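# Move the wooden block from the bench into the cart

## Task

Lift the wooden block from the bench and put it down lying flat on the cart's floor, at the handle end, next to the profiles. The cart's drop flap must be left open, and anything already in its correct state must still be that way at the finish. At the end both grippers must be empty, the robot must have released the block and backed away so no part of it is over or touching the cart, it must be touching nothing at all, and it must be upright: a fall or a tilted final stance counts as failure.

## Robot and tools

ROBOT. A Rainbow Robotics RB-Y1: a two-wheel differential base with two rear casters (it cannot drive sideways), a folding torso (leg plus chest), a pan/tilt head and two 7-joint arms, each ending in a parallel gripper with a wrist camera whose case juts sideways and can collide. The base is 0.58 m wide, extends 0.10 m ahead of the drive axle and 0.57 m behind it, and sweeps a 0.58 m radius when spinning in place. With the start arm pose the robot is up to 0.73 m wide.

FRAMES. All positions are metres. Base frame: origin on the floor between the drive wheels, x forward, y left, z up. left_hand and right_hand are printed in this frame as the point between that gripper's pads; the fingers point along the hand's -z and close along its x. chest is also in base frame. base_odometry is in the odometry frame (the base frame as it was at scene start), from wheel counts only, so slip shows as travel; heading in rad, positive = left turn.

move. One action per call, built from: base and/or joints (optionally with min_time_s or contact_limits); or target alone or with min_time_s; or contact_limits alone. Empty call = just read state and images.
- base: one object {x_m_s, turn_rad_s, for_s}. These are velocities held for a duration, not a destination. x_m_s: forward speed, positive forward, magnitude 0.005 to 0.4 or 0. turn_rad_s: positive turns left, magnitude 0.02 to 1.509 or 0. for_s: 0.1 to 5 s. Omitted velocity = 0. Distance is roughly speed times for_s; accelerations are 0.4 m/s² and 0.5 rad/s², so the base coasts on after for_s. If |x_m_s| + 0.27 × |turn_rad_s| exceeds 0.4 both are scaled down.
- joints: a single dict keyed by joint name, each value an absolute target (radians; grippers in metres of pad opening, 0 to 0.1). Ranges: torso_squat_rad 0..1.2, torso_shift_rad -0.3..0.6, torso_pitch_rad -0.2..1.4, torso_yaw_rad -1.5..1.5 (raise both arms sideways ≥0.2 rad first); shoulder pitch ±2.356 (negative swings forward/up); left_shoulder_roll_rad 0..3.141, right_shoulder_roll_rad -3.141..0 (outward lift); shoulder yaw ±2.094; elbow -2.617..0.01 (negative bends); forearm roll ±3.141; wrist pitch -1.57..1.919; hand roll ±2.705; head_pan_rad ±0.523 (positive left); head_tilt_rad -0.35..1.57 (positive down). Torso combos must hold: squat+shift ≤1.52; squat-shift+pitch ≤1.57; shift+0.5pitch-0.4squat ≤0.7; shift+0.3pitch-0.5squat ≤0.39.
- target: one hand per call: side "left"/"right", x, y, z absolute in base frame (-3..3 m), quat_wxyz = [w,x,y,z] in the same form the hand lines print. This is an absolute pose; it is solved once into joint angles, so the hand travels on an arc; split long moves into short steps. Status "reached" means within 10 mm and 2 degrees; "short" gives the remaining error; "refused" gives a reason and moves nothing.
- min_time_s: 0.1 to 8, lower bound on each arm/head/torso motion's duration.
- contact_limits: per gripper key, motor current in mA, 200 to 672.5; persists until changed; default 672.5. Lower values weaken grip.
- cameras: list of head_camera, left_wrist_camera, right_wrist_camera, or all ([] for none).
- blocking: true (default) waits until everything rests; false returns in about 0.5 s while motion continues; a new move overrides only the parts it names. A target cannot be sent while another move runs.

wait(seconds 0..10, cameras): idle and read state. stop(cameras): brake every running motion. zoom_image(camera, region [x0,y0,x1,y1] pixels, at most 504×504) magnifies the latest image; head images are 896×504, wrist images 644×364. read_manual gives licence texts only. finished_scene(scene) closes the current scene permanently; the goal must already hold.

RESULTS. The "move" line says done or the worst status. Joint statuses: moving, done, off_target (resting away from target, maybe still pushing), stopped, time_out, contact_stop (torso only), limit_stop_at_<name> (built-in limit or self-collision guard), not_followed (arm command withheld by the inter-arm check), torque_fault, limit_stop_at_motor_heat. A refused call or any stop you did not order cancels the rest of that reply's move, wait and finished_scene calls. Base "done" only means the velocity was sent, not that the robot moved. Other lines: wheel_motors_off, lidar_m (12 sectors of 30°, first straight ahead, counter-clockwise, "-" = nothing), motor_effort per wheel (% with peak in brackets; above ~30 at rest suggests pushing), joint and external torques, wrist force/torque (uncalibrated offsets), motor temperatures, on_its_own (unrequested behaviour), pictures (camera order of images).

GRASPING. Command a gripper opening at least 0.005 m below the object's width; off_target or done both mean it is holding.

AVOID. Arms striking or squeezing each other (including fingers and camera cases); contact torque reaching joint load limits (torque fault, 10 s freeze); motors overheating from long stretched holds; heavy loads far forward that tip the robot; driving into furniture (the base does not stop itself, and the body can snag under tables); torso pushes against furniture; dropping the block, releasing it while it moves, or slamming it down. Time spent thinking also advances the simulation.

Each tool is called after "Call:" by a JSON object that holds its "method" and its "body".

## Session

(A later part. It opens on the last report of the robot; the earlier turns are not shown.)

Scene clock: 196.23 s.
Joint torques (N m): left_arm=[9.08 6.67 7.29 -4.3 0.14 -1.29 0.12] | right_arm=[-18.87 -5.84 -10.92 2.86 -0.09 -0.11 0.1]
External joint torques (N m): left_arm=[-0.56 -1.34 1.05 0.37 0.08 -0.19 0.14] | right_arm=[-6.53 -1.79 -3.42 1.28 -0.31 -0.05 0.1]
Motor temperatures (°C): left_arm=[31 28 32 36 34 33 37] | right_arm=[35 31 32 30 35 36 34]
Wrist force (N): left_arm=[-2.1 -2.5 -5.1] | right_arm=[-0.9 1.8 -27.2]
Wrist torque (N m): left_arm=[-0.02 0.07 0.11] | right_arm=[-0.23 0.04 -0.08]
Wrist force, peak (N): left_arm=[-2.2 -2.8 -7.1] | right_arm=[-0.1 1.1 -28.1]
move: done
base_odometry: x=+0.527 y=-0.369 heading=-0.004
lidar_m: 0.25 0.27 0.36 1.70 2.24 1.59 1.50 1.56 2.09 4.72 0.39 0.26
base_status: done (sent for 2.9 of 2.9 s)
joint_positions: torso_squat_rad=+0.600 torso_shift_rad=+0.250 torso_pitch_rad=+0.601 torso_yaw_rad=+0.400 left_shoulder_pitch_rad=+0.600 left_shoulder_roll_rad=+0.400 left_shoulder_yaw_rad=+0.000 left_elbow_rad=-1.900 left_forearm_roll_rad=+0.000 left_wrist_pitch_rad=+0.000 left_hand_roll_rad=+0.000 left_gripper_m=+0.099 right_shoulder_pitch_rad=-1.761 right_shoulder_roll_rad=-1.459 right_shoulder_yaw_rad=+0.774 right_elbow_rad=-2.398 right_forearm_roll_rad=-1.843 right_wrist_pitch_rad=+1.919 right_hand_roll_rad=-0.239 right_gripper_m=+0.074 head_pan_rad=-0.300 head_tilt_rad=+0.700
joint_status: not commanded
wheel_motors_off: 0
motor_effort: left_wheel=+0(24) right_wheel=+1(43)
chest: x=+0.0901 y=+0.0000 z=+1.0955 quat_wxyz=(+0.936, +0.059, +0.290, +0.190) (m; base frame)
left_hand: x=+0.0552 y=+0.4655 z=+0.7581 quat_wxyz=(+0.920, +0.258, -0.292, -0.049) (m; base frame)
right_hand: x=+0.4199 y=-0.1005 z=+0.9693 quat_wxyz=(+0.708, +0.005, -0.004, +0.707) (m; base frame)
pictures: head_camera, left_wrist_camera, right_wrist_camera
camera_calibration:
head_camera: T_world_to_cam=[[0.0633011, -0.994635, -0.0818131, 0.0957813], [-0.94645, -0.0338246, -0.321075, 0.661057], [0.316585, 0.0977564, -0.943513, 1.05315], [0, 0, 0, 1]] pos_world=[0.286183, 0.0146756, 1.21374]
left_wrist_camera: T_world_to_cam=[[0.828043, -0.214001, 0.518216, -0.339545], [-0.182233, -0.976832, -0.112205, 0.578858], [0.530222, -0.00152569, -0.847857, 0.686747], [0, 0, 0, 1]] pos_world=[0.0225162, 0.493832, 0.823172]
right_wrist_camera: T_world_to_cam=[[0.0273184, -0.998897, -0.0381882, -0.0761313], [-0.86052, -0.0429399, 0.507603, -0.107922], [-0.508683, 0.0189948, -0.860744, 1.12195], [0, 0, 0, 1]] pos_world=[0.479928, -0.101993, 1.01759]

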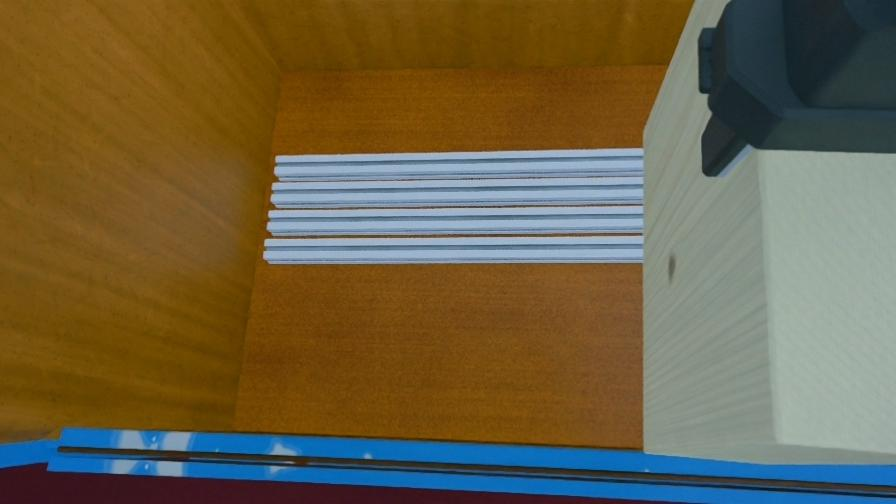

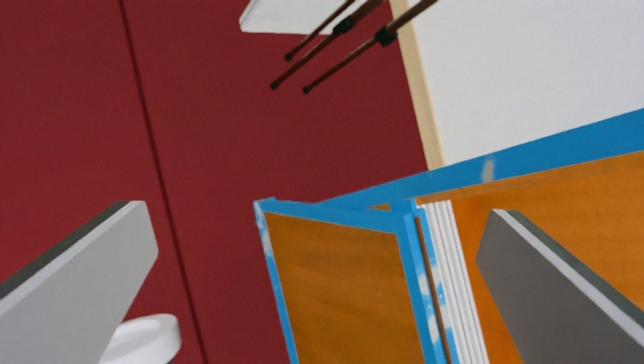

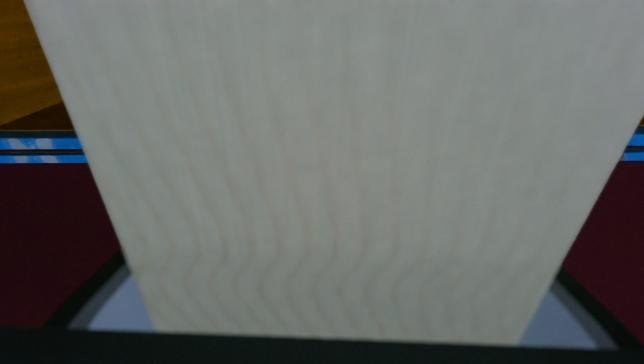

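Call:
{"method": "move", "body": {"target": {"side":"right","x":0.436,"y":-0.02,"z":0.95,"quat_wxyz":[0.6296,0.2936,-0.304,0.6519]}, "min_time_s": 4}}

Scene clock: 206.13 s.
Joint torques (N m): left_arm=[9.28 6.52 7.49 -4.51 0.06 -1.39 0.13] | right_arm=[-13.55 -10.15 -16 -0.68 -1.72 -6.43 -0.08]
External joint torques (N m): left_arm=[-0.36 -1.5 1.25 0.16 0 -0.3 0.15] | right_arm=[-5.95 0.05 -7.67 -0.83 -1.67 -5.04 -0.11]
Motor temperatures (°C): left_arm=[31 28 32 36 34 33 37] | right_arm=[35 30 32 30 35 36 34]
Wrist force (N): left_arm=[-1.9 -2.7 -6.2] | right_arm=[-21.3 2.7 -17.0]
Wrist torque (N m): left_arm=[0.00 0.08 0.14] | right_arm=[-0.27 1.42 -0.02]
Wrist force, peak (N): left_arm=[-3.2 -2.6 -6.3] | right_arm=[-21.6 2.5 -17.8]
move: done
base_odometry: x=+0.527 y=-0.369 heading=-0.004
lidar_m: 0.25 0.26 0.36 1.70 2.24 1.60 1.51 1.57 2.10 4.72 0.39 0.28
base_status: not commanded
joint_positions: torso_squat_rad=+0.600 torso_shift_rad=+0.250 torso_pitch_rad=+0.601 torso_yaw_rad=+0.400 left_shoulder_pitch_rad=+0.600 left_shoulder_roll_rad=+0.400 left_shoulder_yaw_rad=+0.000 left_elbow_rad=-1.900 left_forearm_roll_rad=+0.000 left_wrist_pitch_rad=+0.000 left_hand_roll_rad=+0.000 left_gripper_m=+0.099 right_shoulder_pitch_rad=-1.120 right_shoulder_roll_rad=-2.036 right_shoulder_yaw_rad=+0.728 right_elbow_rad=-2.490 right_forearm_roll_rad=-1.885 right_wrist_pitch_rad=+0.508 right_hand_roll_rad=+0.455 right_gripper_m=+0.074 head_pan_rad=-0.300 head_tilt_rad=+0.700
joint_status: all done
wheel_motors_off: 0
motor_effort: left_wheel=+0(1) right_wheel=+2(2)
chest: x=+0.0901 y=+0.0000 z=+1.0955 quat_wxyz=(+0.936, +0.059, +0.290, +0.190) (m; base frame)
left_hand: x=+0.0551 y=+0.4655 z=+0.7581 quat_wxyz=(+0.920, +0.258, -0.292, -0.049) (m; base frame)
right_hand: x=+0.4357 y=-0.0204 z=+0.9489 quat_wxyz=(+0.631, +0.292, -0.303, +0.651) (m; base frame)
right_hand_status: reached (checked arc, planned for 4.0 s): 1 mm and 0.3 deg off.
pictures: head_camera, left_wrist_camera, right_wrist_camera
camera_calibration:
head_camera: T_world_to_cam=[[0.0633919, -0.994633, -0.0817767, 0.0958103], [-0.946413, -0.0339124, -0.321174, 0.661172], [0.316677, 0.0977544, -0.943483, 1.05307], [0, 0, 0, 1]] pos_world=[0.286183, 0.0147753, 1.21374]
left_wrist_camera: T_world_to_cam=[[0.828043, -0.214001, 0.518216, -0.339388], [-0.182233, -0.976832, -0.112205, 0.578926], [0.530222, -0.00152569, -0.847857, 0.686715], [0, 0, 0, 1]] pos_world=[0.0224162, 0.493932, 0.823072]
right_wrist_camera: T_world_to_cam=[[0.0608986, -0.624727, -0.778465, 0.698216], [-0.86042, -0.428174, 0.276305, 0.130991], [-0.505934, 0.65298, -0.563603, 0.84075], [0, 0, 0, 1]] pos_world=[0.49555, -0.0567121, 0.981192]

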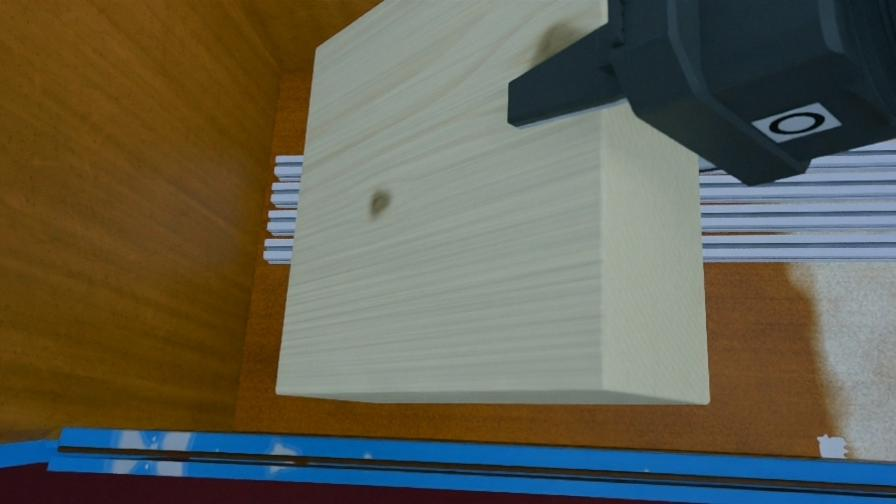

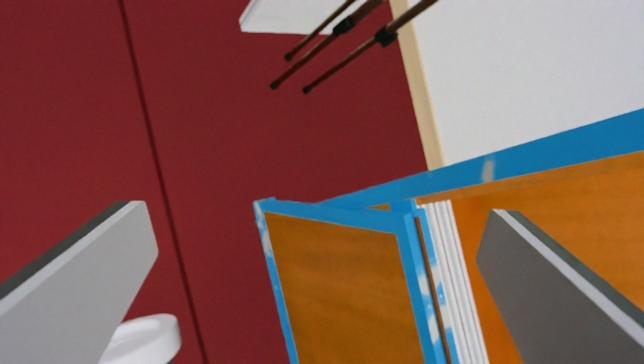

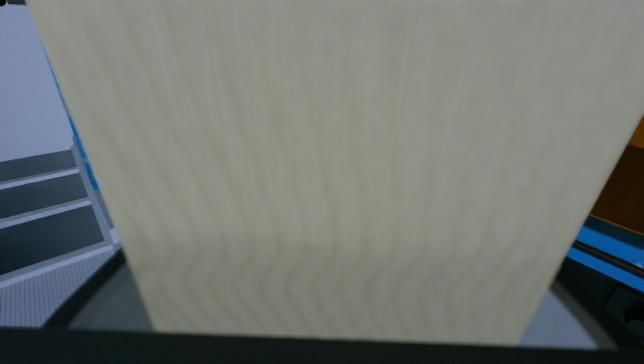

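Call:
{"method": "move", "body": {"target": {"side":"right","x":0.52,"y":-0.03,"z":0.93,"quat_wxyz":[0.6296,0.2936,-0.304,0.6519]}, "min_time_s": 2, "cameras": []}}

Call:
{"method": "move", "body": {"joints": {"torso_squat_rad":1.0,"torso_shift_rad":0.3,"torso_pitch_rad":0.85}, "min_time_s": 4}}

Scene clock: 211.33 s.
Joint torques (N m): left_arm=[9.11 6.42 7.17 -4.31 -0.02 -1.34 0.02] | right_arm=[-21.2 -9.67 -19.66 -0.95 -3.27 -5.18 0.12]
External joint torques (N m): left_arm=[-0.53 -1.59 0.94 0.36 -0.09 -0.25 0.04] | right_arm=[-10.56 2.12 -9.44 -0.45 -2.84 -4.05 0.08]
Motor temperatures (°C): left_arm=[31 28 32 36 34 33 37] | right_arm=[35 30 32 30 35 37 34]
Wrist force (N): left_arm=[-2.1 -2.6 -5.0] | right_arm=[-20.6 2.6 -17.5]
Wrist torque (N m): left_arm=[0.00 0.02 0.13] | right_arm=[-0.28 1.43 -0.03]
Wrist force, peak (N): left_arm=[-2.2 -2.6 -6.5] | right_arm=[-21.6 3.0 -18.1]
move: done
base_odometry: x=+0.527 y=-0.369 heading=-0.004
lidar_m: 0.25 0.27 0.35 1.71 2.24 1.58 1.51 1.57 2.09 4.73 0.39 0.27
base_status: not commanded
joint_positions: torso_squat_rad=+0.600 torso_shift_rad=+0.250 torso_pitch_rad=+0.601 torso_yaw_rad=+0.400 left_shoulder_pitch_rad=+0.600 left_shoulder_roll_rad=+0.400 left_shoulder_yaw_rad=+0.000 left_elbow_rad=-1.900 left_forearm_roll_rad=+0.000 left_wrist_pitch_rad=+0.000 left_hand_roll_rad=+0.000 left_gripper_m=+0.099 right_shoulder_pitch_rad=-1.129 right_shoulder_roll_rad=-1.847 right_shoulder_yaw_rad=+0.722 right_elbow_rad=-2.118 right_forearm_roll_rad=-2.060 right_wrist_pitch_rad=+0.703 right_hand_roll_rad=+0.782 right_gripper_m=+0.074 head_pan_rad=-0.300 head_tilt_rad=+0.700
joint_status: all done
wheel_motors_off: 0
motor_effort: left_wheel=+1(1) right_wheel=+1(2)
chest: x=+0.0901 y=+0.0000 z=+1.0955 quat_wxyz=(+0.936, +0.059, +0.290, +0.190) (m; base frame)
left_hand: x=+0.0551 y=+0.4655 z=+0.7581 quat_wxyz=(+0.920, +0.258, -0.292, -0.049) (m; base frame)
right_hand: x=+0.5190 y=-0.0308 z=+0.9282 quat_wxyz=(+0.631, +0.293, -0.302, +0.651) (m; base frame)
right_hand_status: reached (checked arc, planned for 2.0 s): 2 mm and 0.3 deg off.
pictures: none
No camera images: "cameras" was empty.

Scene clock: 215.63 s.
Joint torques (N m): left_arm=[11.91 6.44 7.43 -1.89 0.14 -0.94 0.06] | right_arm=[-19.13 -9.93 -17.42 -5.99 -3.91 -3.62 0.08]
External joint torques (N m): left_arm=[-1.34 -1.52 1.2 0.27 0.08 -0.27 0.07] | right_arm=[-9.42 2.12 -8 -3.44 -3.25 -2.84 0.04]
Motor temperatures (°C): left_arm=[31 28 32 36 34 33 37] | right_arm=[35 30 32 30 36 37 34]
Wrist force (N): left_arm=[-0.2 -2.3 -7.2] | right_arm=[-20.1 -4.6 -16.5]
Wrist torque (N m): left_arm=[0.00 0.14 0.08] | right_arm=[-0.71 1.53 -0.05]
Wrist force, peak (N): left_arm=[-0.7 -2.2 -7.5] | right_arm=[-21.3 0.3 -17.4]
move: done
base_odometry: x=+0.527 y=-0.369 heading=-0.004
lidar_m: 0.25 0.26 0.35 1.69 2.23 1.59 1.51 1.57 2.09 4.72 0.39 0.27
base_status: not commanded
joint_positions: torso_squat_rad=+1.000 torso_shift_rad=+0.300 torso_pitch_rad=+0.851 torso_yaw_rad=+0.400 left_shoulder_pitch_rad=+0.600 left_shoulder_roll_rad=+0.400 left_shoulder_yaw_rad=+0.000 left_elbow_rad=-1.900 left_forearm_roll_rad=+0.000 left_wrist_pitch_rad=+0.000 left_hand_roll_rad=+0.000 left_gripper_m=+0.099 right_shoulder_pitch_rad=-1.129 right_shoulder_roll_rad=-1.847 right_shoulder_yaw_rad=+0.722 right_elbow_rad=-2.117 right_forearm_roll_rad=-2.060 right_wrist_pitch_rad=+0.703 right_hand_roll_rad=+0.782 right_gripper_m=+0.074 head_pan_rad=-0.300 head_tilt_rad=+0.700
joint_status: all done
wheel_motors_off: 0
motor_effort: left_wheel=+0(1) right_wheel=+1(3)
chest: x=+0.1165 y=+0.0000 z=+0.8459 quat_wxyz=(+0.893, +0.082, +0.404, +0.181) (m; base frame)
left_hand: x=-0.0008 y=+0.4655 z=+0.5276 quat_wxyz=(+0.949, +0.250, -0.175, -0.081) (m; base frame)
right_hand: x=+0.4912 y=-0.0308 z=+0.5778 quat_wxyz=(+0.664, +0.372, -0.222, +0.610) (m; base frame)
pictures: head_camera, left_wrist_camera, right_wrist_camera
camera_calibration:
head_camera: T_world_to_cam=[[0.0411967, -0.994642, -0.0948157, 0.0873308], [-0.996449, -0.0339259, -0.0770583, 0.405409], [0.0734287, 0.0976536, -0.992508, 0.879038], [0, 0, 0, 1]] pos_world=[0.335825, 0.0147755, 0.911973]
left_wrist_camera: T_world_to_cam=[[0.930553, -0.213951, 0.297147, -0.0570253], [-0.204287, -0.976843, -0.0635947, 0.517129], [0.303873, -0.00152519, -0.952711, 0.576101], [0, 0, 0, 1]] pos_world=[-0.0163533, 0.493832, 0.598689]
right_wrist_camera: T_world_to_cam=[[-0.134036, -0.62362, -0.770151, 0.49038], [-0.765085, -0.428812, 0.48038, 0.112077], [-0.629824, 0.653619, -0.419646, 0.644221], [0, 0, 0, 1]] pos_world=[0.557223, -0.0672045, 0.594171]

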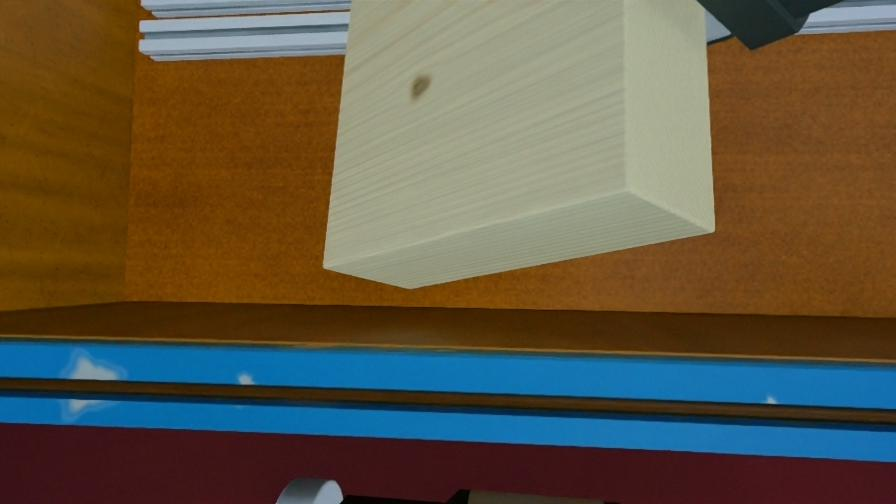

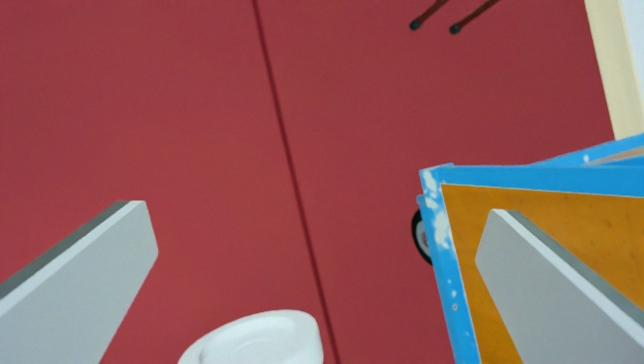

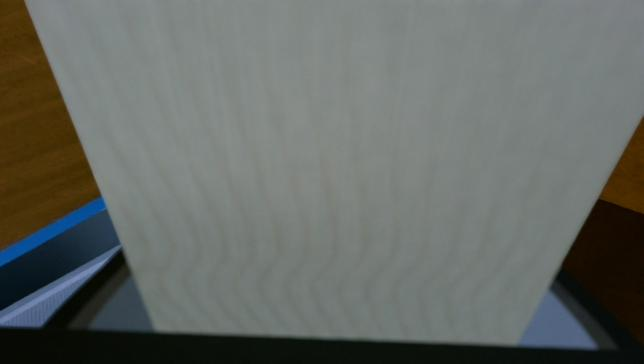

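Call:
{"method": "move", "body": {"target": {"side":"right","x":0.48,"y":0.08,"z":0.52,"quat_wxyz":[0.5512,0.4229,-0.4379,0.5707]}, "min_time_s": 4}}

Scene clock: 225.23 s.
Joint torques (N m): left_arm=[11.84 6.37 7.26 -1.81 0.06 -0.84 0.04] | right_arm=[-17.18 -1.91 -15.27 -16.23 -3.65 -1.22 0.14]
External joint torques (N m): left_arm=[-1.41 -1.59 1.03 0.35 0 -0.17 0.05] | right_arm=[-7.31 6.36 -7.64 -9.31 -3.15 -0.95 0.09]
Motor temperatures (°C): left_arm=[31 28 32 36 34 33 37] | right_arm=[35 30 32 30 36 37 34]
Wrist force (N): left_arm=[-0.8 -1.9 -7.1] | right_arm=[-26.6 2.6 -7.2]
Wrist torque (N m): left_arm=[-0.07 0.10 0.12] | right_arm=[-0.23 1.81 -0.03]
Wrist force, peak (N): left_arm=[-0.7 -2.5 -7.3] | right_arm=[-27.3 2.7 -7.7]
move: done
base_odometry: x=+0.527 y=-0.369 heading=-0.004
lidar_m: 0.25 0.27 0.36 1.70 2.24 1.59 1.50 1.57 2.10 4.74 0.38 0.27
base_status: not commanded
joint_positions: torso_squat_rad=+1.000 torso_shift_rad=+0.300 torso_pitch_rad=+0.851 torso_yaw_rad=+0.400 left_shoulder_pitch_rad=+0.600 left_shoulder_roll_rad=+0.400 left_shoulder_yaw_rad=+0.000 left_elbow_rad=-1.900 left_forearm_roll_rad=+0.000 left_wrist_pitch_rad=+0.000 left_hand_roll_rad=+0.000 left_gripper_m=+0.099 right_shoulder_pitch_rad=-0.852 right_shoulder_roll_rad=-1.330 right_shoulder_yaw_rad=+0.679 right_elbow_rad=-1.912 right_forearm_roll_rad=-2.117 right_wrist_pitch_rad=+0.352 right_hand_roll_rad=+1.473 right_gripper_m=+0.074 head_pan_rad=-0.300 head_tilt_rad=+0.700
joint_status: all done
wheel_motors_off: 0
motor_effort: left_wheel=+0(1) right_wheel=+2(3)
chest: x=+0.1165 y=+0.0000 z=+0.8459 quat_wxyz=(+0.893, +0.082, +0.404, +0.181) (m; base frame)
left_hand: x=-0.0008 y=+0.4655 z=+0.5276 quat_wxyz=(+0.949, +0.249, -0.175, -0.081) (m; base frame)
right_hand: x=+0.4797 y=+0.0785 z=+0.5182 quat_wxyz=(+0.556, +0.419, -0.435, +0.572) (m; base frame)
right_hand_status: reached (checked arc, planned for 4.0 s): 2 mm and 0.8 deg off.
pictures: head_camera, left_wrist_camera, right_wrist_camera
camera_calibration:
head_camera: T_world_to_cam=[[0.0411967, -0.994642, -0.0948157, 0.0873308], [-0.996449, -0.0339259, -0.0770583, 0.405409], [0.0734287, 0.0976536, -0.992508, 0.879038], [0, 0, 0, 1]] pos_world=[0.335825, 0.0147755, 0.911973]
left_wrist_camera: T_world_to_cam=[[0.930552, -0.213922, 0.297169, -0.0570232], [-0.204289, -0.976849, -0.0634927, 0.517065], [0.303872, -0.00162516, -0.952711, 0.576055], [0, 0, 0, 1]] pos_world=[-0.0163533, 0.493832, 0.598589]
right_wrist_camera: T_world_to_cam=[[0.060685, -0.245574, -0.967476, 0.490244], [-0.86205, -0.501505, 0.0732249, 0.442072], [-0.503177, 0.82957, -0.242131, 0.373874], [0, 0, 0, 1]] pos_world=[0.539463, 0.0319381, 0.532455]

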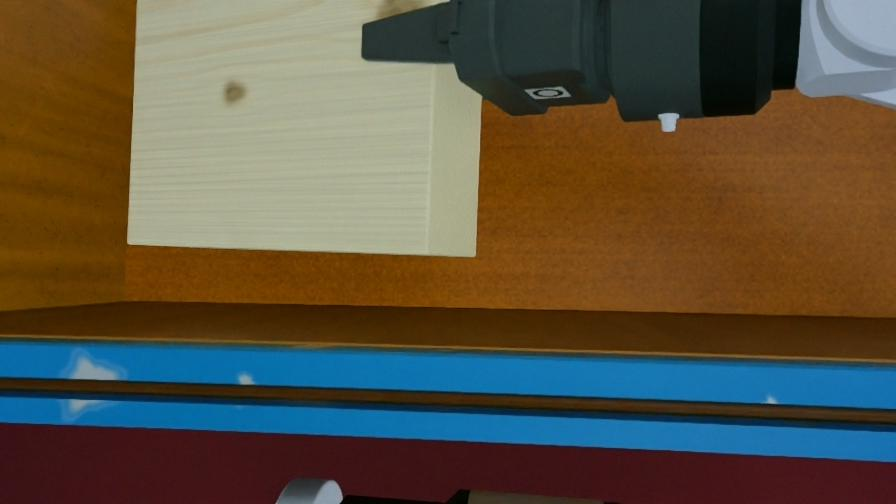

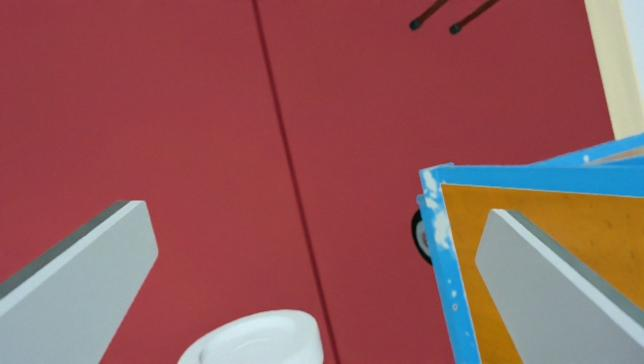

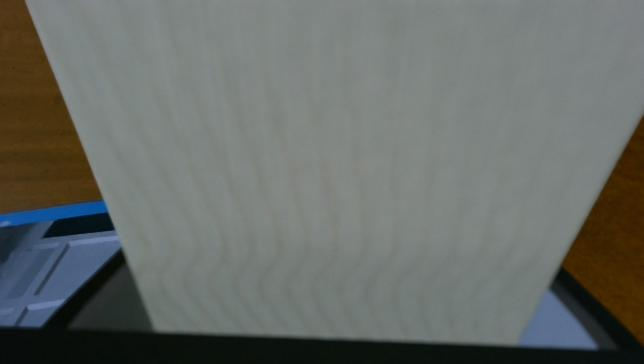

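Call:
{"method": "move", "body": {"target": {"side":"right","x":0.449,"y":0.15,"z":0.42,"quat_wxyz":[0.5512,0.4229,-0.4379,0.5707]}, "min_time_s": 3}}

Scene clock: 238.90 s.
Joint torques (N m): left_arm=[12.06 6.44 7.38 -1.91 0.05 -0.89 0.08] | right_arm=[-7.13 22.92 -12.05 -17.67 -3.5 -0.52 -0.12]
External joint torques (N m): left_arm=[-1.18 -1.5 1.17 0.27 -0.01 -0.21 0.09] | right_arm=[3.14 30.16 -4.93 -10.42 -2.93 -0.41 -0.16]
External joint torques when the fault began: right_arm=[21.09 74.03 -2.45 -8.65 -2.33 -0.23 0.22]
Motor temperatures (°C): left_arm=[31 28 32 36 34 32 37] | right_arm=[35 31 32 31 36 37 34]
Wrist force (N): left_arm=[0.0 -2.3 -7.1] | right_arm=[-26.7 3.9 -7.6]
Wrist torque (N m): left_arm=[0.00 0.21 0.08] | right_arm=[-0.14 1.78 0.00]
Wrist force, peak (N): left_arm=[0.1 -3.7 -7.2] | right_arm=[-35.3 -2.3 -5.2]
move: torque_fault
TORQUE FAULT: right_shoulder_roll_rad reached its load limit. The robot stopped for 10 seconds, dropped its targets and accepts commands again. The stop added 9.4 s to the call.
base_odometry: x=+0.528 y=-0.369 heading=-0.003
lidar_m: 0.23 0.24 0.33 1.70 2.22 1.58 1.51 1.56 2.11 4.70 0.37 0.25
base_status: not commanded
joint_positions: torso_squat_rad=+1.000 torso_shift_rad=+0.300 torso_pitch_rad=+0.849 torso_yaw_rad=+0.400 left_shoulder_pitch_rad=+0.600 left_shoulder_roll_rad=+0.400 left_shoulder_yaw_rad=+0.000 left_elbow_rad=-1.900 left_forearm_roll_rad=+0.000 left_wrist_pitch_rad=+0.000 left_hand_roll_rad=+0.000 left_gripper_m=+0.099 right_shoulder_pitch_rad=-0.868 right_shoulder_roll_rad=-1.217 right_shoulder_yaw_rad=+0.702 right_elbow_rad=-1.776 right_forearm_roll_rad=-2.112 right_wrist_pitch_rad=+0.382 right_hand_roll_rad=+1.595 right_gripper_m=+0.074 head_pan_rad=-0.300 head_tilt_rad=+0.700
joint_status: right_shoulder_roll_rad torque_fault (moved +0.113 of +0.423); right_shoulder_yaw_rad torque_fault (moved +0.023 of +0.057); right_elbow_rad torque_fault (moved +0.137 of +0.427); right_forearm_roll_rad torque_fault (moved +0.005 of +0.010); right_wrist_pitch_rad torque_fault (moved +0.029 of +0.075); right_hand_roll_rad torque_fault (moved +0.122 of +0.322); the others done
wheel_motors_off: 0
on_its_own: right_shoulder_roll_rad is held at -1.210, not at your -0.907, since a torque_fault; right_shoulder_yaw_rad is held at +0.701, not at your +0.737, since a torque_fault; right_elbow_rad is held at -1.778, not at your -1.486, since a torque_fault; right_forearm_roll_rad is held at -2.113, not at your -2.106, since a torque_fault; right_wrist_pitch_rad is held at +0.381, not at your +0.427, since a torque_fault; right_hand_roll_rad is held at +1.595, not at your +1.796, since a torque_fault
motor_effort: left_wheel=+1(27) right_wheel=-34(88)
chest: x=+0.1160 y=+0.0007 z=+0.8463 quat_wxyz=(+0.893, +0.081, +0.404, +0.181) (m; base frame)
left_hand: x=-0.0011 y=+0.4656 z=+0.5270 quat_wxyz=(+0.949, +0.249, -0.175, -0.080) (m; base frame)
right_hand: x=+0.4835 y=+0.0919 z=+0.4844 quat_wxyz=(+0.550, +0.403, -0.442, +0.582) (m; base frame)
right_hand_status: short (checked arc, planned for 3.0 s): torque_fault, 93 mm and 2.6 deg off.
pictures: head_camera, left_wrist_camera, right_wrist_camera
camera_calibration:
head_camera: T_world_to_cam=[[0.0421559, -0.994765, -0.0930922, 0.0865342], [-0.996289, -0.0348557, -0.0786984, 0.406362], [0.0750416, 0.0960643, -0.992542, 0.879292], [0, 0, 0, 1]] pos_world=[0.335223, 0.0157766, 0.91277]
left_wrist_camera: T_world_to_cam=[[0.930168, -0.212665, 0.299267, -0.058222], [-0.203361, -0.977121, -0.0622842, 0.516545], [0.305665, -0.00292433, -0.952135, 0.575961], [0, 0, 0, 1]] pos_world=[-0.0168502, 0.494029, 0.597989]
right_wrist_camera: T_world_to_cam=[[0.0981166, -0.258873, -0.960915, 0.440595], [-0.864802, -0.499966, 0.0463894, 0.468648], [-0.492433, 0.82645, -0.272929, 0.366492], [0, 0, 0, 1]] pos_world=[0.542531, 0.0454789, 0.50166]

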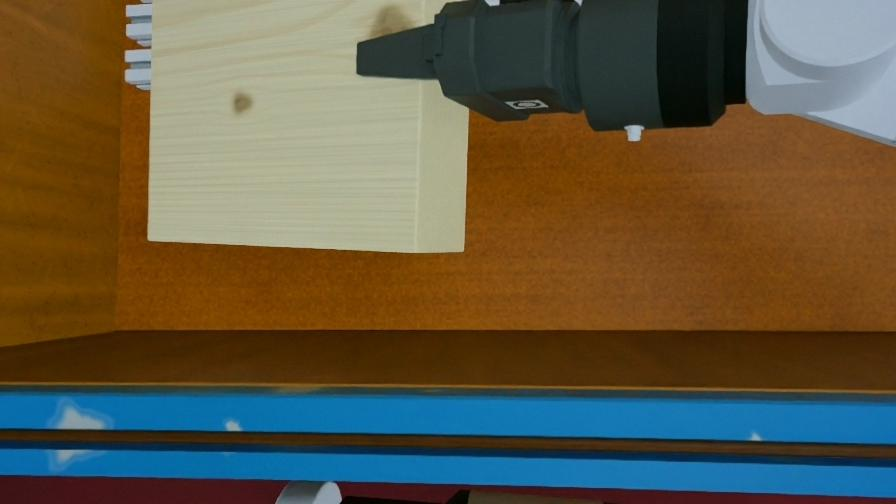

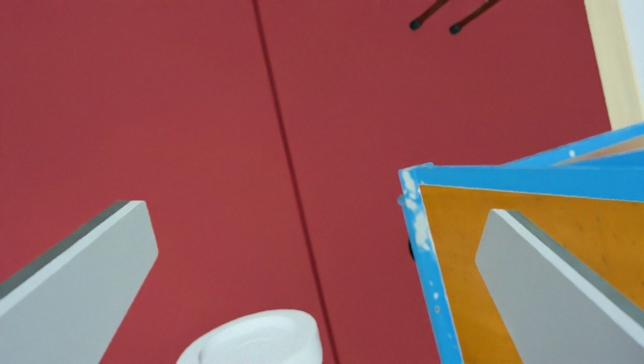

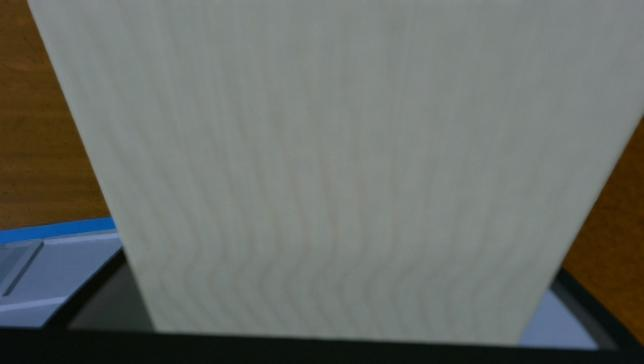

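Call:
{"method": "move", "body": {"joints": {"right_shoulder_pitch_rad":-0.852,"right_shoulder_roll_rad":-1.4,"right_shoulder_yaw_rad":0.679,"right_elbow_rad":-1.912,"right_forearm_roll_rad":-2.117,"right_wrist_pitch_rad":0.352,"right_hand_roll_rad":1.473}, "min_time_s": 2, "cameras": ["head_camera"]}}

Scene clock: 243.07 s.
Joint torques (N m): left_arm=[12.39 6.48 7.11 -1.92 0.1 -0.88 0.15] | right_arm=[-17.1 -6.75 -16.42 -16.36 -3.4 -1.47 -0.31]
External joint torques (N m): left_arm=[-0.86 -1.48 0.88 0.25 0.04 -0.21 0.16] | right_arm=[-7.3 2.61 -8.46 -9.96 -2.92 -1.14 -0.36]
Motor temperatures (°C): left_arm=[31 28 32 36 34 32 37] | right_arm=[35 31 32 32 36 37 34]
Wrist force (N): left_arm=[-0.8 -2.3 -6.3] | right_arm=[-26.6 3.6 -8.6]
Wrist torque (N m): left_arm=[-0.08 0.08 0.11] | right_arm=[-0.13 1.72 -0.01]
Wrist force, peak (N): left_arm=[-0.6 -2.3 -7.8] | right_arm=[-27.3 3.9 -7.8]
move: done
base_odometry: x=+0.527 y=-0.369 heading=-0.003
lidar_m: 0.23 0.25 0.32 1.71 2.23 1.58 1.51 1.57 2.10 4.71 0.38 0.26
base_status: not commanded
joint_positions: torso_squat_rad=+1.000 torso_shift_rad=+0.300 torso_pitch_rad=+0.851 torso_yaw_rad=+0.400 left_shoulder_pitch_rad=+0.600 left_shoulder_roll_rad=+0.400 left_shoulder_yaw_rad=+0.000 left_elbow_rad=-1.900 left_forearm_roll_rad=+0.000 left_wrist_pitch_rad=+0.000 left_hand_roll_rad=+0.000 left_gripper_m=+0.099 right_shoulder_pitch_rad=-0.850 right_shoulder_roll_rad=-1.400 right_shoulder_yaw_rad=+0.681 right_elbow_rad=-1.910 right_forearm_roll_rad=-2.116 right_wrist_pitch_rad=+0.352 right_hand_roll_rad=+1.473 right_gripper_m=+0.074 head_pan_rad=-0.300 head_tilt_rad=+0.700
joint_status: all done
wheel_motors_off: 0
motor_effort: left_wheel=+1(3) right_wheel=-5(34)
chest: x=+0.1165 y=+0.0002 z=+0.8459 quat_wxyz=(+0.893, +0.082, +0.404, +0.181) (m; base frame)
left_hand: x=-0.0008 y=+0.4655 z=+0.5274 quat_wxyz=(+0.949, +0.249, -0.175, -0.081) (m; base frame)
right_hand: x=+0.4921 y=+0.0567 z=+0.5084 quat_wxyz=(+0.564, +0.390, -0.426, +0.590) (m; base frame)
pictures: head_camera
camera_calibration:
head_camera: T_world_to_cam=[[0.0412878, -0.994667, -0.0945088, 0.0871247], [-0.996438, -0.03403, -0.0771592, 0.405402], [0.0735316, 0.0973579, -0.992529, 0.879025], [0, 0, 0, 1]] pos_world=[0.335725, 0.0148759, 0.911973]

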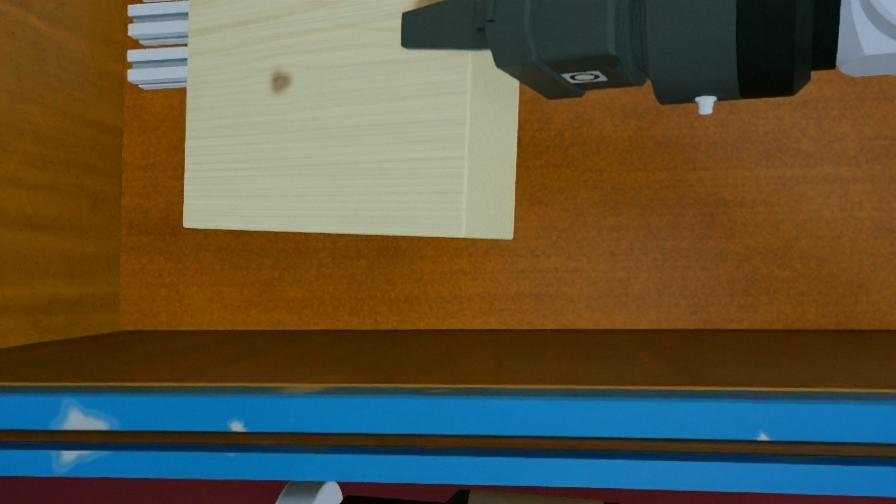

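Call:
{"method": "move", "body": {"target": {"side":"right","x":0.45,"y":-0.1,"z":0.62,"quat_wxyz":[0.5512,0.4229,-0.4379,0.5707]}, "min_time_s": 2.5, "cameras": []}}

Call:
{"method": "move", "body": {"joints": {"torso_yaw_rad":0.65,"head_pan_rad":-0.5}, "min_time_s": 2.5}}

Scene clock: 251.47 s.
Joint torques (N m): left_arm=[11.92 6.72 7.46 -1.9 0.1 -0.83 0.15] | right_arm=[-10 -6.07 -10.75 -9.49 -4.43 5.7 -0.06]
External joint torques (N m): left_arm=[-1.33 -1.24 1.23 0.26 0.04 -0.16 0.16] | right_arm=[-7.41 -0.21 -3.65 -6.36 -3.56 4.54 -0.1]
Motor temperatures (°C): left_arm=[31 28 32 36 34 32 37] | right_arm=[35 31 32 32 36 37 34]
Wrist force (N): left_arm=[-0.8 -2.2 -6.7] | right_arm=[-26.5 2.2 -6.6]
Wrist torque (N m): left_arm=[-0.04 0.12 0.13] | right_arm=[-0.22 1.76 -0.04]
Wrist force, peak (N): left_arm=[-0.5 -2.8 -7.5] | right_arm=[-28.2 0.0 -8.7]
move: done
base_odometry: x=+0.527 y=-0.369 heading=-0.004
lidar_m: 0.23 0.25 0.33 1.70 2.23 1.58 1.50 1.57 2.10 4.72 0.37 0.26
base_status: not commanded
joint_positions: torso_squat_rad=+1.000 torso_shift_rad=+0.300 torso_pitch_rad=+0.851 torso_yaw_rad=+0.400 left_shoulder_pitch_rad=+0.600 left_shoulder_roll_rad=+0.400 left_shoulder_yaw_rad=+0.000 left_elbow_rad=-1.900 left_forearm_roll_rad=+0.000 left_wrist_pitch_rad=+0.000 left_hand_roll_rad=+0.000 left_gripper_m=+0.099 right_shoulder_pitch_rad=-1.914 right_shoulder_roll_rad=-2.273 right_shoulder_yaw_rad=+1.887 right_elbow_rad=-2.221 right_forearm_roll_rad=-3.140 right_wrist_pitch_rad=+0.660 right_hand_roll_rad=+2.298 right_gripper_m=+0.074 head_pan_rad=-0.300 head_tilt_rad=+0.700
joint_status: all done
wheel_motors_off: 0
motor_effort: left_wheel=+1(2) right_wheel=-1(6)
chest: x=+0.1165 y=+0.0001 z=+0.8458 quat_wxyz=(+0.893, +0.082, +0.404, +0.181) (m; base frame)
left_hand: x=-0.0008 y=+0.4655 z=+0.5275 quat_wxyz=(+0.949, +0.249, -0.175, -0.081) (m; base frame)
right_hand: x=+0.4500 y=-0.1006 z=+0.6187 quat_wxyz=(+0.553, +0.422, -0.436, +0.571) (m; base frame)
right_hand_status: reached (checked arc, planned for 2.5 s): 1 mm and 0.3 deg off.
pictures: none
No camera images: "cameras" was empty.

Scene clock: 254.27 s.
Joint torques (N m): left_arm=[10.59 8.61 9.21 -1.41 0.03 -0.84 0.12] | right_arm=[-10.26 -3.35 -10.88 -11.2 -4.48 5.77 -0.04]
External joint torques (N m): left_arm=[-0.84 -1.77 1.14 0.49 -0.04 -0.25 0.13] | right_arm=[-7.26 0.29 -3.45 -6.87 -3.55 4.57 -0.09]
Motor temperatures (°C): left_arm=[31 28 32 36 34 32 37] | right_arm=[35 31 32 32 36 37 34]
Wrist force (N): left_arm=[-0.5 -2.5 -5.6] | right_arm=[-27.6 2.6 -1.7]
Wrist torque (N m): left_arm=[-0.11 0.11 0.11] | right_arm=[-0.14 1.90 -0.02]
Wrist force, peak (N): left_arm=[0.3 -3.6 -6.9] | right_arm=[-27.9 2.5 -6.3]
move: done
base_odometry: x=+0.527 y=-0.369 heading=-0.004
lidar_m: 0.22 0.25 0.33 1.71 2.23 1.56 1.51 1.57 2.09 4.72 0.38 0.25
base_status: not commanded
joint_positions: torso_squat_rad=+1.000 torso_shift_rad=+0.300 torso_pitch_rad=+0.851 torso_yaw_rad=+0.650 left_shoulder_pitch_rad=+0.600 left_shoulder_roll_rad=+0.400 left_shoulder_yaw_rad=+0.000 left_elbow_rad=-1.900 left_forearm_roll_rad=+0.000 left_wrist_pitch_rad=+0.000 left_hand_roll_rad=+0.000 left_gripper_m=+0.099 right_shoulder_pitch_rad=-1.914 right_shoulder_roll_rad=-2.273 right_shoulder_yaw_rad=+1.887 right_elbow_rad=-2.221 right_forearm_roll_rad=-3.140 right_wrist_pitch_rad=+0.660 right_hand_roll_rad=+2.298 right_gripper_m=+0.074 head_pan_rad=-0.500 head_tilt_rad=+0.700
joint_status: all done
wheel_motors_off: 0
motor_effort: left_wheel=+1(2) right_wheel=-2(4)
chest: x=+0.1165 y=+0.0001 z=+0.8458 quat_wxyz=(+0.863, +0.132, +0.391, +0.291) (m; base frame)
left_hand: x=-0.0800 y=+0.4911 z=+0.6178 quat_wxyz=(+0.925, +0.351, -0.145, -0.019) (m; base frame)
right_hand: x=+0.4585 y=-0.0009 z=+0.6091 quat_wxyz=(+0.462, +0.506, -0.451, +0.572) (m; base frame)
pictures: head_camera, left_wrist_camera, right_wrist_camera
camera_calibration:
head_camera: T_world_to_cam=[[0.0738943, -0.988493, -0.131987, 0.119039], [-0.994839, -0.0638372, -0.0788728, 0.40566], [0.0695395, 0.137134, -0.988109, 0.87703], [0, 0, 0, 1]] pos_world=[0.333782, 0.0232948, 0.914308]
left_wrist_camera: T_world_to_cam=[[0.957428, -0.110771, 0.266574, -0.0341882], [-0.0432076, -0.968034, -0.247068, 0.653697], [0.285421, 0.225032, -0.931609, 0.560404], [0, 0, 0, 1]] pos_world=[-0.0989735, 0.502905, 0.692699]
right_wrist_camera: T_world_to_cam=[[0.0847865, -0.0403795, -0.995581, 0.566251], [-0.76401, -0.644028, -0.0389443, 0.400493], [-0.639609, 0.763935, -0.0854553, 0.418161], [0, 0, 0, 1]] pos_world=[0.52543, -0.0386546, 0.61508]

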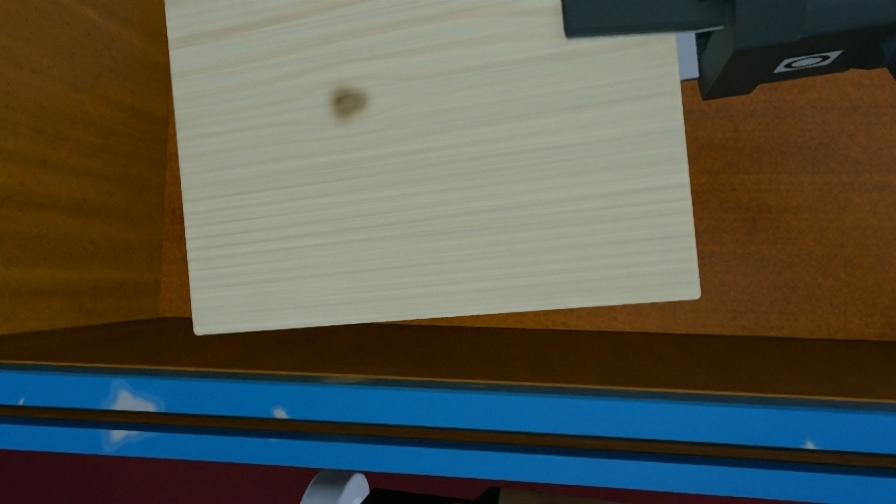

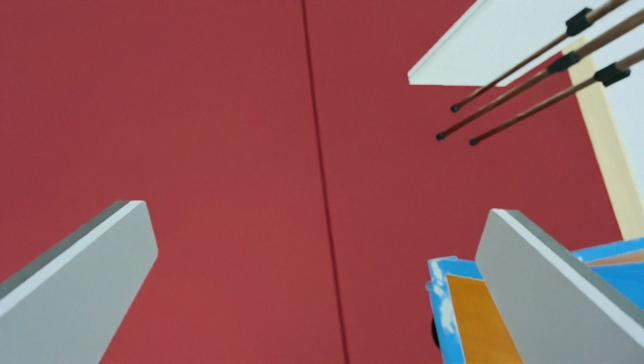

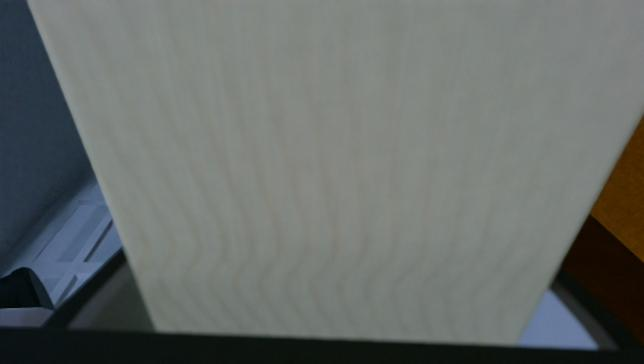

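Call:
{"method": "move", "body": {"target": {"side":"right","x":0.45,"y":0.04,"z":0.54,"quat_wxyz":[0.5512,0.4229,-0.4379,0.5707]}, "min_time_s": 2.5, "cameras": ["head_camera"]}}

Scene clock: 258.40 s.
Joint torques (N m): left_arm=[10.66 8.72 8.93 -1.59 0.07 -0.76 0.19] | right_arm=[-13.29 2.47 -11.57 -14.84 -1.72 6.09 0.15]
External joint torques (N m): left_arm=[-0.78 -1.66 0.85 0.31 -0.01 -0.17 0.19] | right_arm=[-8.88 4.41 -4.78 -9.23 -1.46 4.86 0.11]
Motor temperatures (°C): left_arm=[31 28 32 36 34 32 37] | right_arm=[34 30 32 32 36 37 34]
Wrist force (N): left_arm=[-0.8 -2.7 -6.3] | right_arm=[-26.3 2.0 -8.0]
Wrist torque (N m): left_arm=[-0.07 0.10 0.08] | right_arm=[-0.19 1.80 0.00]
Wrist force, peak (N): left_arm=[-0.8 -3.4 -7.0] | right_arm=[-28.4 2.6 -1.9]
move: short
base_odometry: x=+0.527 y=-0.369 heading=-0.004
lidar_m: 0.23 0.24 0.32 1.69 2.23 1.58 1.52 1.57 2.09 4.73 0.37 0.26
base_status: not commanded
joint_positions: torso_squat_rad=+1.000 torso_shift_rad=+0.300 torso_pitch_rad=+0.851 torso_yaw_rad=+0.650 left_shoulder_pitch_rad=+0.600 left_shoulder_roll_rad=+0.400 left_shoulder_yaw_rad=+0.000 left_elbow_rad=-1.900 left_forearm_roll_rad=+0.000 left_wrist_pitch_rad=+0.000 left_hand_roll_rad=+0.000 left_gripper_m=+0.099 right_shoulder_pitch_rad=-1.992 right_shoulder_roll_rad=-2.125 right_shoulder_yaw_rad=+2.095 right_elbow_rad=-2.317 right_forearm_roll_rad=-3.141 right_wrist_pitch_rad=+0.170 right_hand_roll_rad=+2.349 right_gripper_m=+0.074 head_pan_rad=-0.500 head_tilt_rad=+0.700
joint_status: all done
wheel_motors_off: 0
motor_effort: left_wheel=+2(2) right_wheel=-1(3)
chest: x=+0.1165 y=+0.0001 z=+0.8458 quat_wxyz=(+0.863, +0.132, +0.391, +0.291) (m; base frame)
left_hand: x=-0.0800 y=+0.4911 z=+0.6178 quat_wxyz=(+0.925, +0.351, -0.145, -0.019) (m; base frame)
right_hand: x=+0.4505 y=+0.0388 z=+0.5385 quat_wxyz=(+0.555, +0.418, -0.412, +0.589) (m; base frame)
right_hand_status: short (checked arc, as near as the solve gets, planned for 2.5 s): 2 mm and 3.7 deg off. The place is met; only the turn is off.
pictures: head_camera
camera_calibration:
head_camera: T_world_to_cam=[[0.0738943, -0.988493, -0.131987, 0.119039], [-0.994839, -0.0638372, -0.0788728, 0.40566], [0.0695395, 0.137134, -0.988109, 0.87703], [0, 0, 0, 1]] pos_world=[0.333782, 0.0232948, 0.914308]

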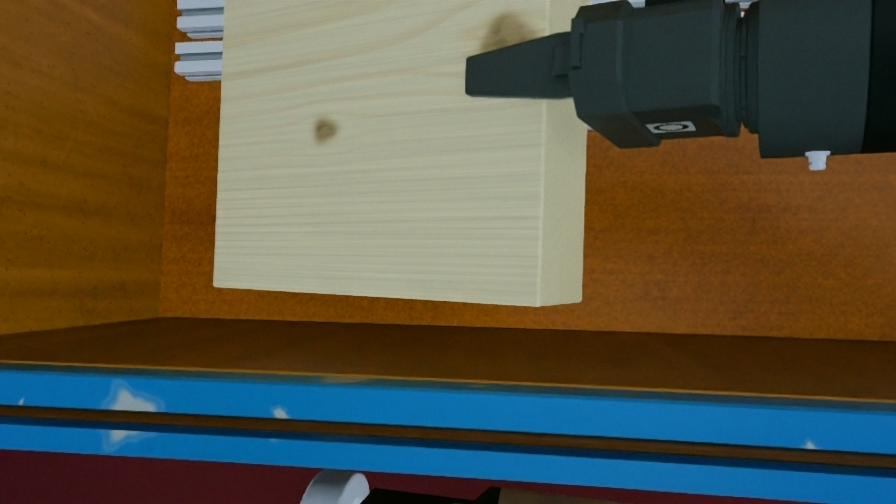

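Call:
{"method": "move", "body": {"target": {"side":"right","x":0.46,"y":-0.08,"z":0.7,"quat_wxyz":[0.5512,0.4229,-0.4379,0.5707]}, "min_time_s": 2.5, "cameras": []}}

Call:
{"method": "move", "body": {"joints": {"right_shoulder_pitch_rad":-1.0,"right_shoulder_roll_rad":-1.8,"right_shoulder_yaw_rad":0.679,"right_elbow_rad":-2.0,"right_forearm_roll_rad":-2.117,"right_wrist_pitch_rad":0.5,"right_hand_roll_rad":1.3}, "min_time_s": 4, "cameras": ["head_camera"]}}

Scene clock: 264.03 s.
Joint torques (N m): left_arm=[10.66 8.69 9.12 -1.53 0.11 -0.73 0.16] | right_arm=[-1.73 -6.16 -12.11 -3.32 -6.08 1.59 -0.22]
External joint torques (N m): left_arm=[-0.78 -1.69 1.05 0.37 0.03 -0.14 0.17] | right_arm=[-4.54 -0.32 -4.82 -2.46 -4.9 1.26 -0.27]
Motor temperatures (°C): left_arm=[31 28 32 36 34 32 37] | right_arm=[34 30 32 32 36 37 34]
Wrist force (N): left_arm=[-1.1 -3.0 -6.0] | right_arm=[-27.0 2.5 -6.9]
Wrist torque (N m): left_arm=[0.00 0.06 0.10] | right_arm=[-0.25 1.72 -0.01]
Wrist force, peak (N): left_arm=[-0.4 -3.9 -6.6] | right_arm=[-28.3 1.3 -7.9]
move: done
base_odometry: x=+0.527 y=-0.369 heading=-0.004
lidar_m: 0.22 0.24 0.32 1.71 2.23 1.58 1.50 1.57 2.10 4.72 0.37 0.26
base_status: not commanded
joint_positions: torso_squat_rad=+1.000 torso_shift_rad=+0.300 torso_pitch_rad=+0.851 torso_yaw_rad=+0.650 left_shoulder_pitch_rad=+0.600 left_shoulder_roll_rad=+0.400 left_shoulder_yaw_rad=+0.000 left_elbow_rad=-1.900 left_forearm_roll_rad=+0.000 left_wrist_pitch_rad=+0.000 left_hand_roll_rad=+0.000 left_gripper_m=+0.099 right_shoulder_pitch_rad=-1.804 right_shoulder_roll_rad=-2.816 right_shoulder_yaw_rad=+1.416 right_elbow_rad=-2.464 right_forearm_roll_rad=-2.998 right_wrist_pitch_rad=+0.761 right_hand_roll_rad=+1.797 right_gripper_m=+0.074 head_pan_rad=-0.500 head_tilt_rad=+0.700
joint_status: all done
wheel_motors_off: 0
motor_effort: left_wheel=+2(2) right_wheel=-2(4)
chest: x=+0.1165 y=+0.0001 z=+0.8458 quat_wxyz=(+0.863, +0.132, +0.391, +0.291) (m; base frame)
left_hand: x=-0.0800 y=+0.4911 z=+0.6179 quat_wxyz=(+0.925, +0.351, -0.145, -0.019) (m; base frame)
right_hand: x=+0.4600 y=-0.0796 z=+0.6992 quat_wxyz=(+0.552, +0.422, -0.438, +0.570) (m; base frame)
right_hand_status: reached (checked arc, planned for 2.5 s): 1 mm and 0.2 deg off.
pictures: none
No camera images: "cameras" was empty.

Scene clock: 268.33 s.
Joint torques (N m): left_arm=[10.28 8.4 9.06 -1.71 0.09 -0.68 0.05] | right_arm=[-18.87 -6.46 -19.1 -9.34 -3.68 -3.72 -0.35]
External joint torques (N m): left_arm=[-1.16 -1.98 0.99 0.19 0.01 -0.09 0.06] | right_arm=[-8.3 4.63 -9.26 -5.38 -3.1 -2.88 -0.39]
Motor temperatures (°C): left_arm=[31 28 32 36 34 32 37] | right_arm=[34 30 32 32 36 37 34]
Wrist force (N): left_arm=[-0.3 -3.5 -5.8] | right_arm=[-24.6 6.6 -10.6]
Wrist torque (N m): left_arm=[0.04 0.14 0.11] | right_arm=[0.15 1.73 0.01]
Wrist force, peak (N): left_arm=[-0.4 -4.1 -7.0] | right_arm=[-25.0 7.0 -12.0]
move: done
base_odometry: x=+0.527 y=-0.369 heading=-0.004
lidar_m: 0.23 0.24 0.32 1.71 2.23 1.58 1.51 1.56 2.10 4.73 0.37 0.26
base_status: not commanded
joint_positions: torso_squat_rad=+1.000 torso_shift_rad=+0.300 torso_pitch_rad=+0.851 torso_yaw_rad=+0.650 left_shoulder_pitch_rad=+0.600 left_shoulder_roll_rad=+0.400 left_shoulder_yaw_rad=+0.000 left_elbow_rad=-1.900 left_forearm_roll_rad=+0.000 left_wrist_pitch_rad=+0.000 left_hand_roll_rad=+0.000 left_gripper_m=+0.099 right_shoulder_pitch_rad=-0.998 right_shoulder_roll_rad=-1.801 right_shoulder_yaw_rad=+0.681 right_elbow_rad=-1.999 right_forearm_roll_rad=-2.116 right_wrist_pitch_rad=+0.501 right_hand_roll_rad=+1.300 right_gripper_m=+0.074 head_pan_rad=-0.500 head_tilt_rad=+0.700
joint_status: all done
wheel_motors_off: 0
motor_effort: left_wheel=+2(2) right_wheel=-1(3)
chest: x=+0.1165 y=+0.0001 z=+0.8458 quat_wxyz=(+0.863, +0.132, +0.391, +0.291) (m; base frame)
left_hand: x=-0.0800 y=+0.4911 z=+0.6179 quat_wxyz=(+0.925, +0.351, -0.145, -0.019) (m; base frame)
right_hand: x=+0.5376 y=+0.0934 z=+0.5596 quat_wxyz=(+0.485, +0.374, -0.400, +0.682) (m; base frame)
pictures: head_camera
camera_calibration:
head_camera: T_world_to_cam=[[0.0738943, -0.988493, -0.131987, 0.119039], [-0.994839, -0.0638372, -0.0788728, 0.40566], [0.0695395, 0.137134, -0.988109, 0.87703], [0, 0, 0, 1]] pos_world=[0.333782, 0.0232948, 0.914308]

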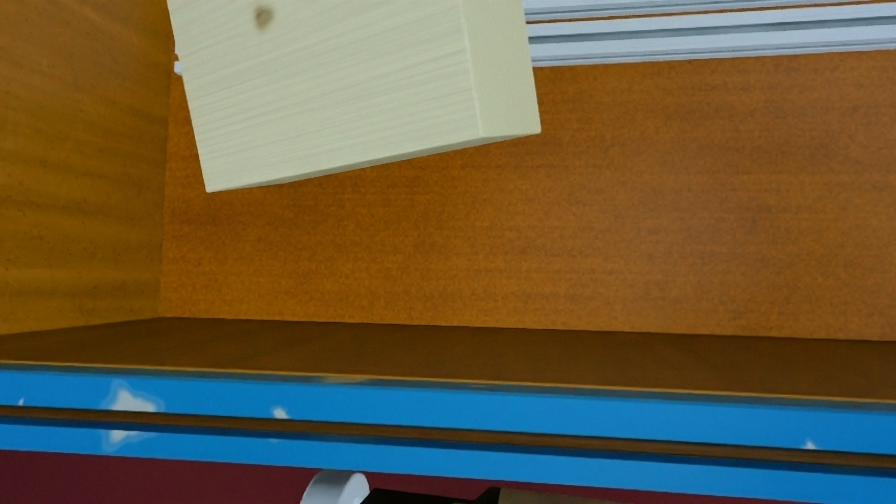

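Call:
{"method": "move", "body": {"target": {"side":"right","x":0.44,"y":0.09,"z":0.51,"quat_wxyz":[0.5512,0.4229,-0.4379,0.5707]}, "min_time_s": 3, "cameras": ["head_camera"]}}

Scene clock: 274.67 s.
Joint torques (N m): left_arm=[10.65 8.73 9.2 -1.73 0.04 -0.75 0.08] | right_arm=[-13.66 -8.96 -12.62 -16.56 1.19 -6.73 -0.29]
External joint torques (N m): left_arm=[-0.79 -1.65 1.13 0.17 -0.04 -0.16 0.08] | right_arm=[-6.89 1.39 -5.77 -10.07 0.78 -5.35 -0.33]
Motor temperatures (°C): left_arm=[31 28 32 35 34 32 37] | right_arm=[34 30 32 32 36 37 34]
Wrist force (N): left_arm=[-0.3 -3.9 -6.0] | right_arm=[-26.7 2.8 -7.3]
Wrist torque (N m): left_arm=[0.11 0.12 0.08] | right_arm=[-0.22 1.83 0.01]
Wrist force, peak (N): left_arm=[-0.3 -3.4 -7.0] | right_arm=[-27.0 4.2 -9.4]
move: done
base_odometry: x=+0.527 y=-0.369 heading=-0.004
lidar_m: 0.24 0.24 0.32 1.70 2.23 1.58 1.51 1.56 2.09 4.73 0.37 0.26
base_status: not commanded
joint_positions: torso_squat_rad=+1.000 torso_shift_rad=+0.300 torso_pitch_rad=+0.851 torso_yaw_rad=+0.650 left_shoulder_pitch_rad=+0.600 left_shoulder_roll_rad=+0.400 left_shoulder_yaw_rad=+0.000 left_elbow_rad=-1.900 left_forearm_roll_rad=+0.000 left_wrist_pitch_rad=+0.000 left_hand_roll_rad=+0.000 left_gripper_m=+0.099 right_shoulder_pitch_rad=-0.504 right_shoulder_roll_rad=-1.812 right_shoulder_yaw_rad=+0.718 right_elbow_rad=-2.238 right_forearm_roll_rad=-1.503 right_wrist_pitch_rad=-0.162 right_hand_roll_rad=+0.779 right_gripper_m=+0.074 head_pan_rad=-0.500 head_tilt_rad=+0.700
joint_status: all done
wheel_motors_off: 0
motor_effort: left_wheel=+1(2) right_wheel=-1(3)
chest: x=+0.1165 y=+0.0001 z=+0.8458 quat_wxyz=(+0.863, +0.132, +0.391, +0.291) (m; base frame)
left_hand: x=-0.0800 y=+0.4911 z=+0.6179 quat_wxyz=(+0.925, +0.351, -0.145, -0.019) (m; base frame)
right_hand: x=+0.4396 y=+0.0893 z=+0.5081 quat_wxyz=(+0.557, +0.416, -0.436, +0.572) (m; base frame)
right_hand_status: reached (checked arc, planned for 3.0 s): 2 mm and 1.1 deg off.
pictures: head_camera
camera_calibration:
head_camera: T_world_to_cam=[[0.0738943, -0.988493, -0.131987, 0.119039], [-0.994839, -0.0638372, -0.0788728, 0.40566], [0.0695395, 0.137134, -0.988109, 0.87703], [0, 0, 0, 1]] pos_world=[0.333782, 0.0232948, 0.914308]

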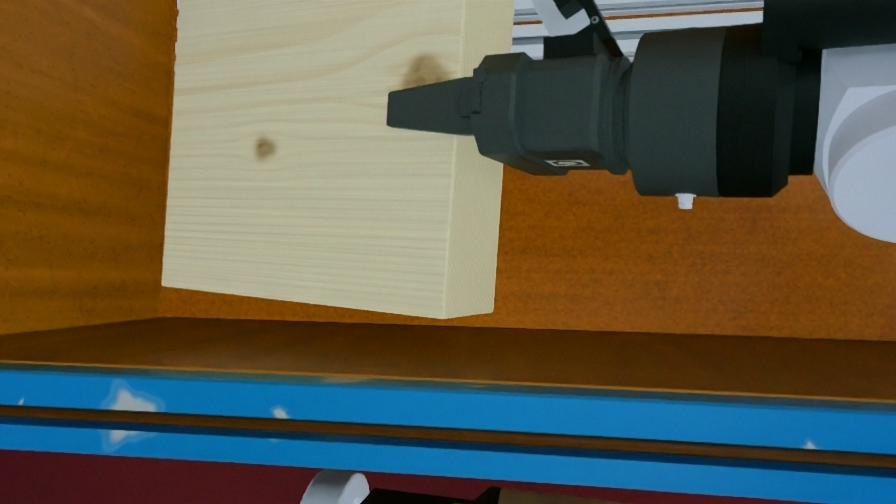

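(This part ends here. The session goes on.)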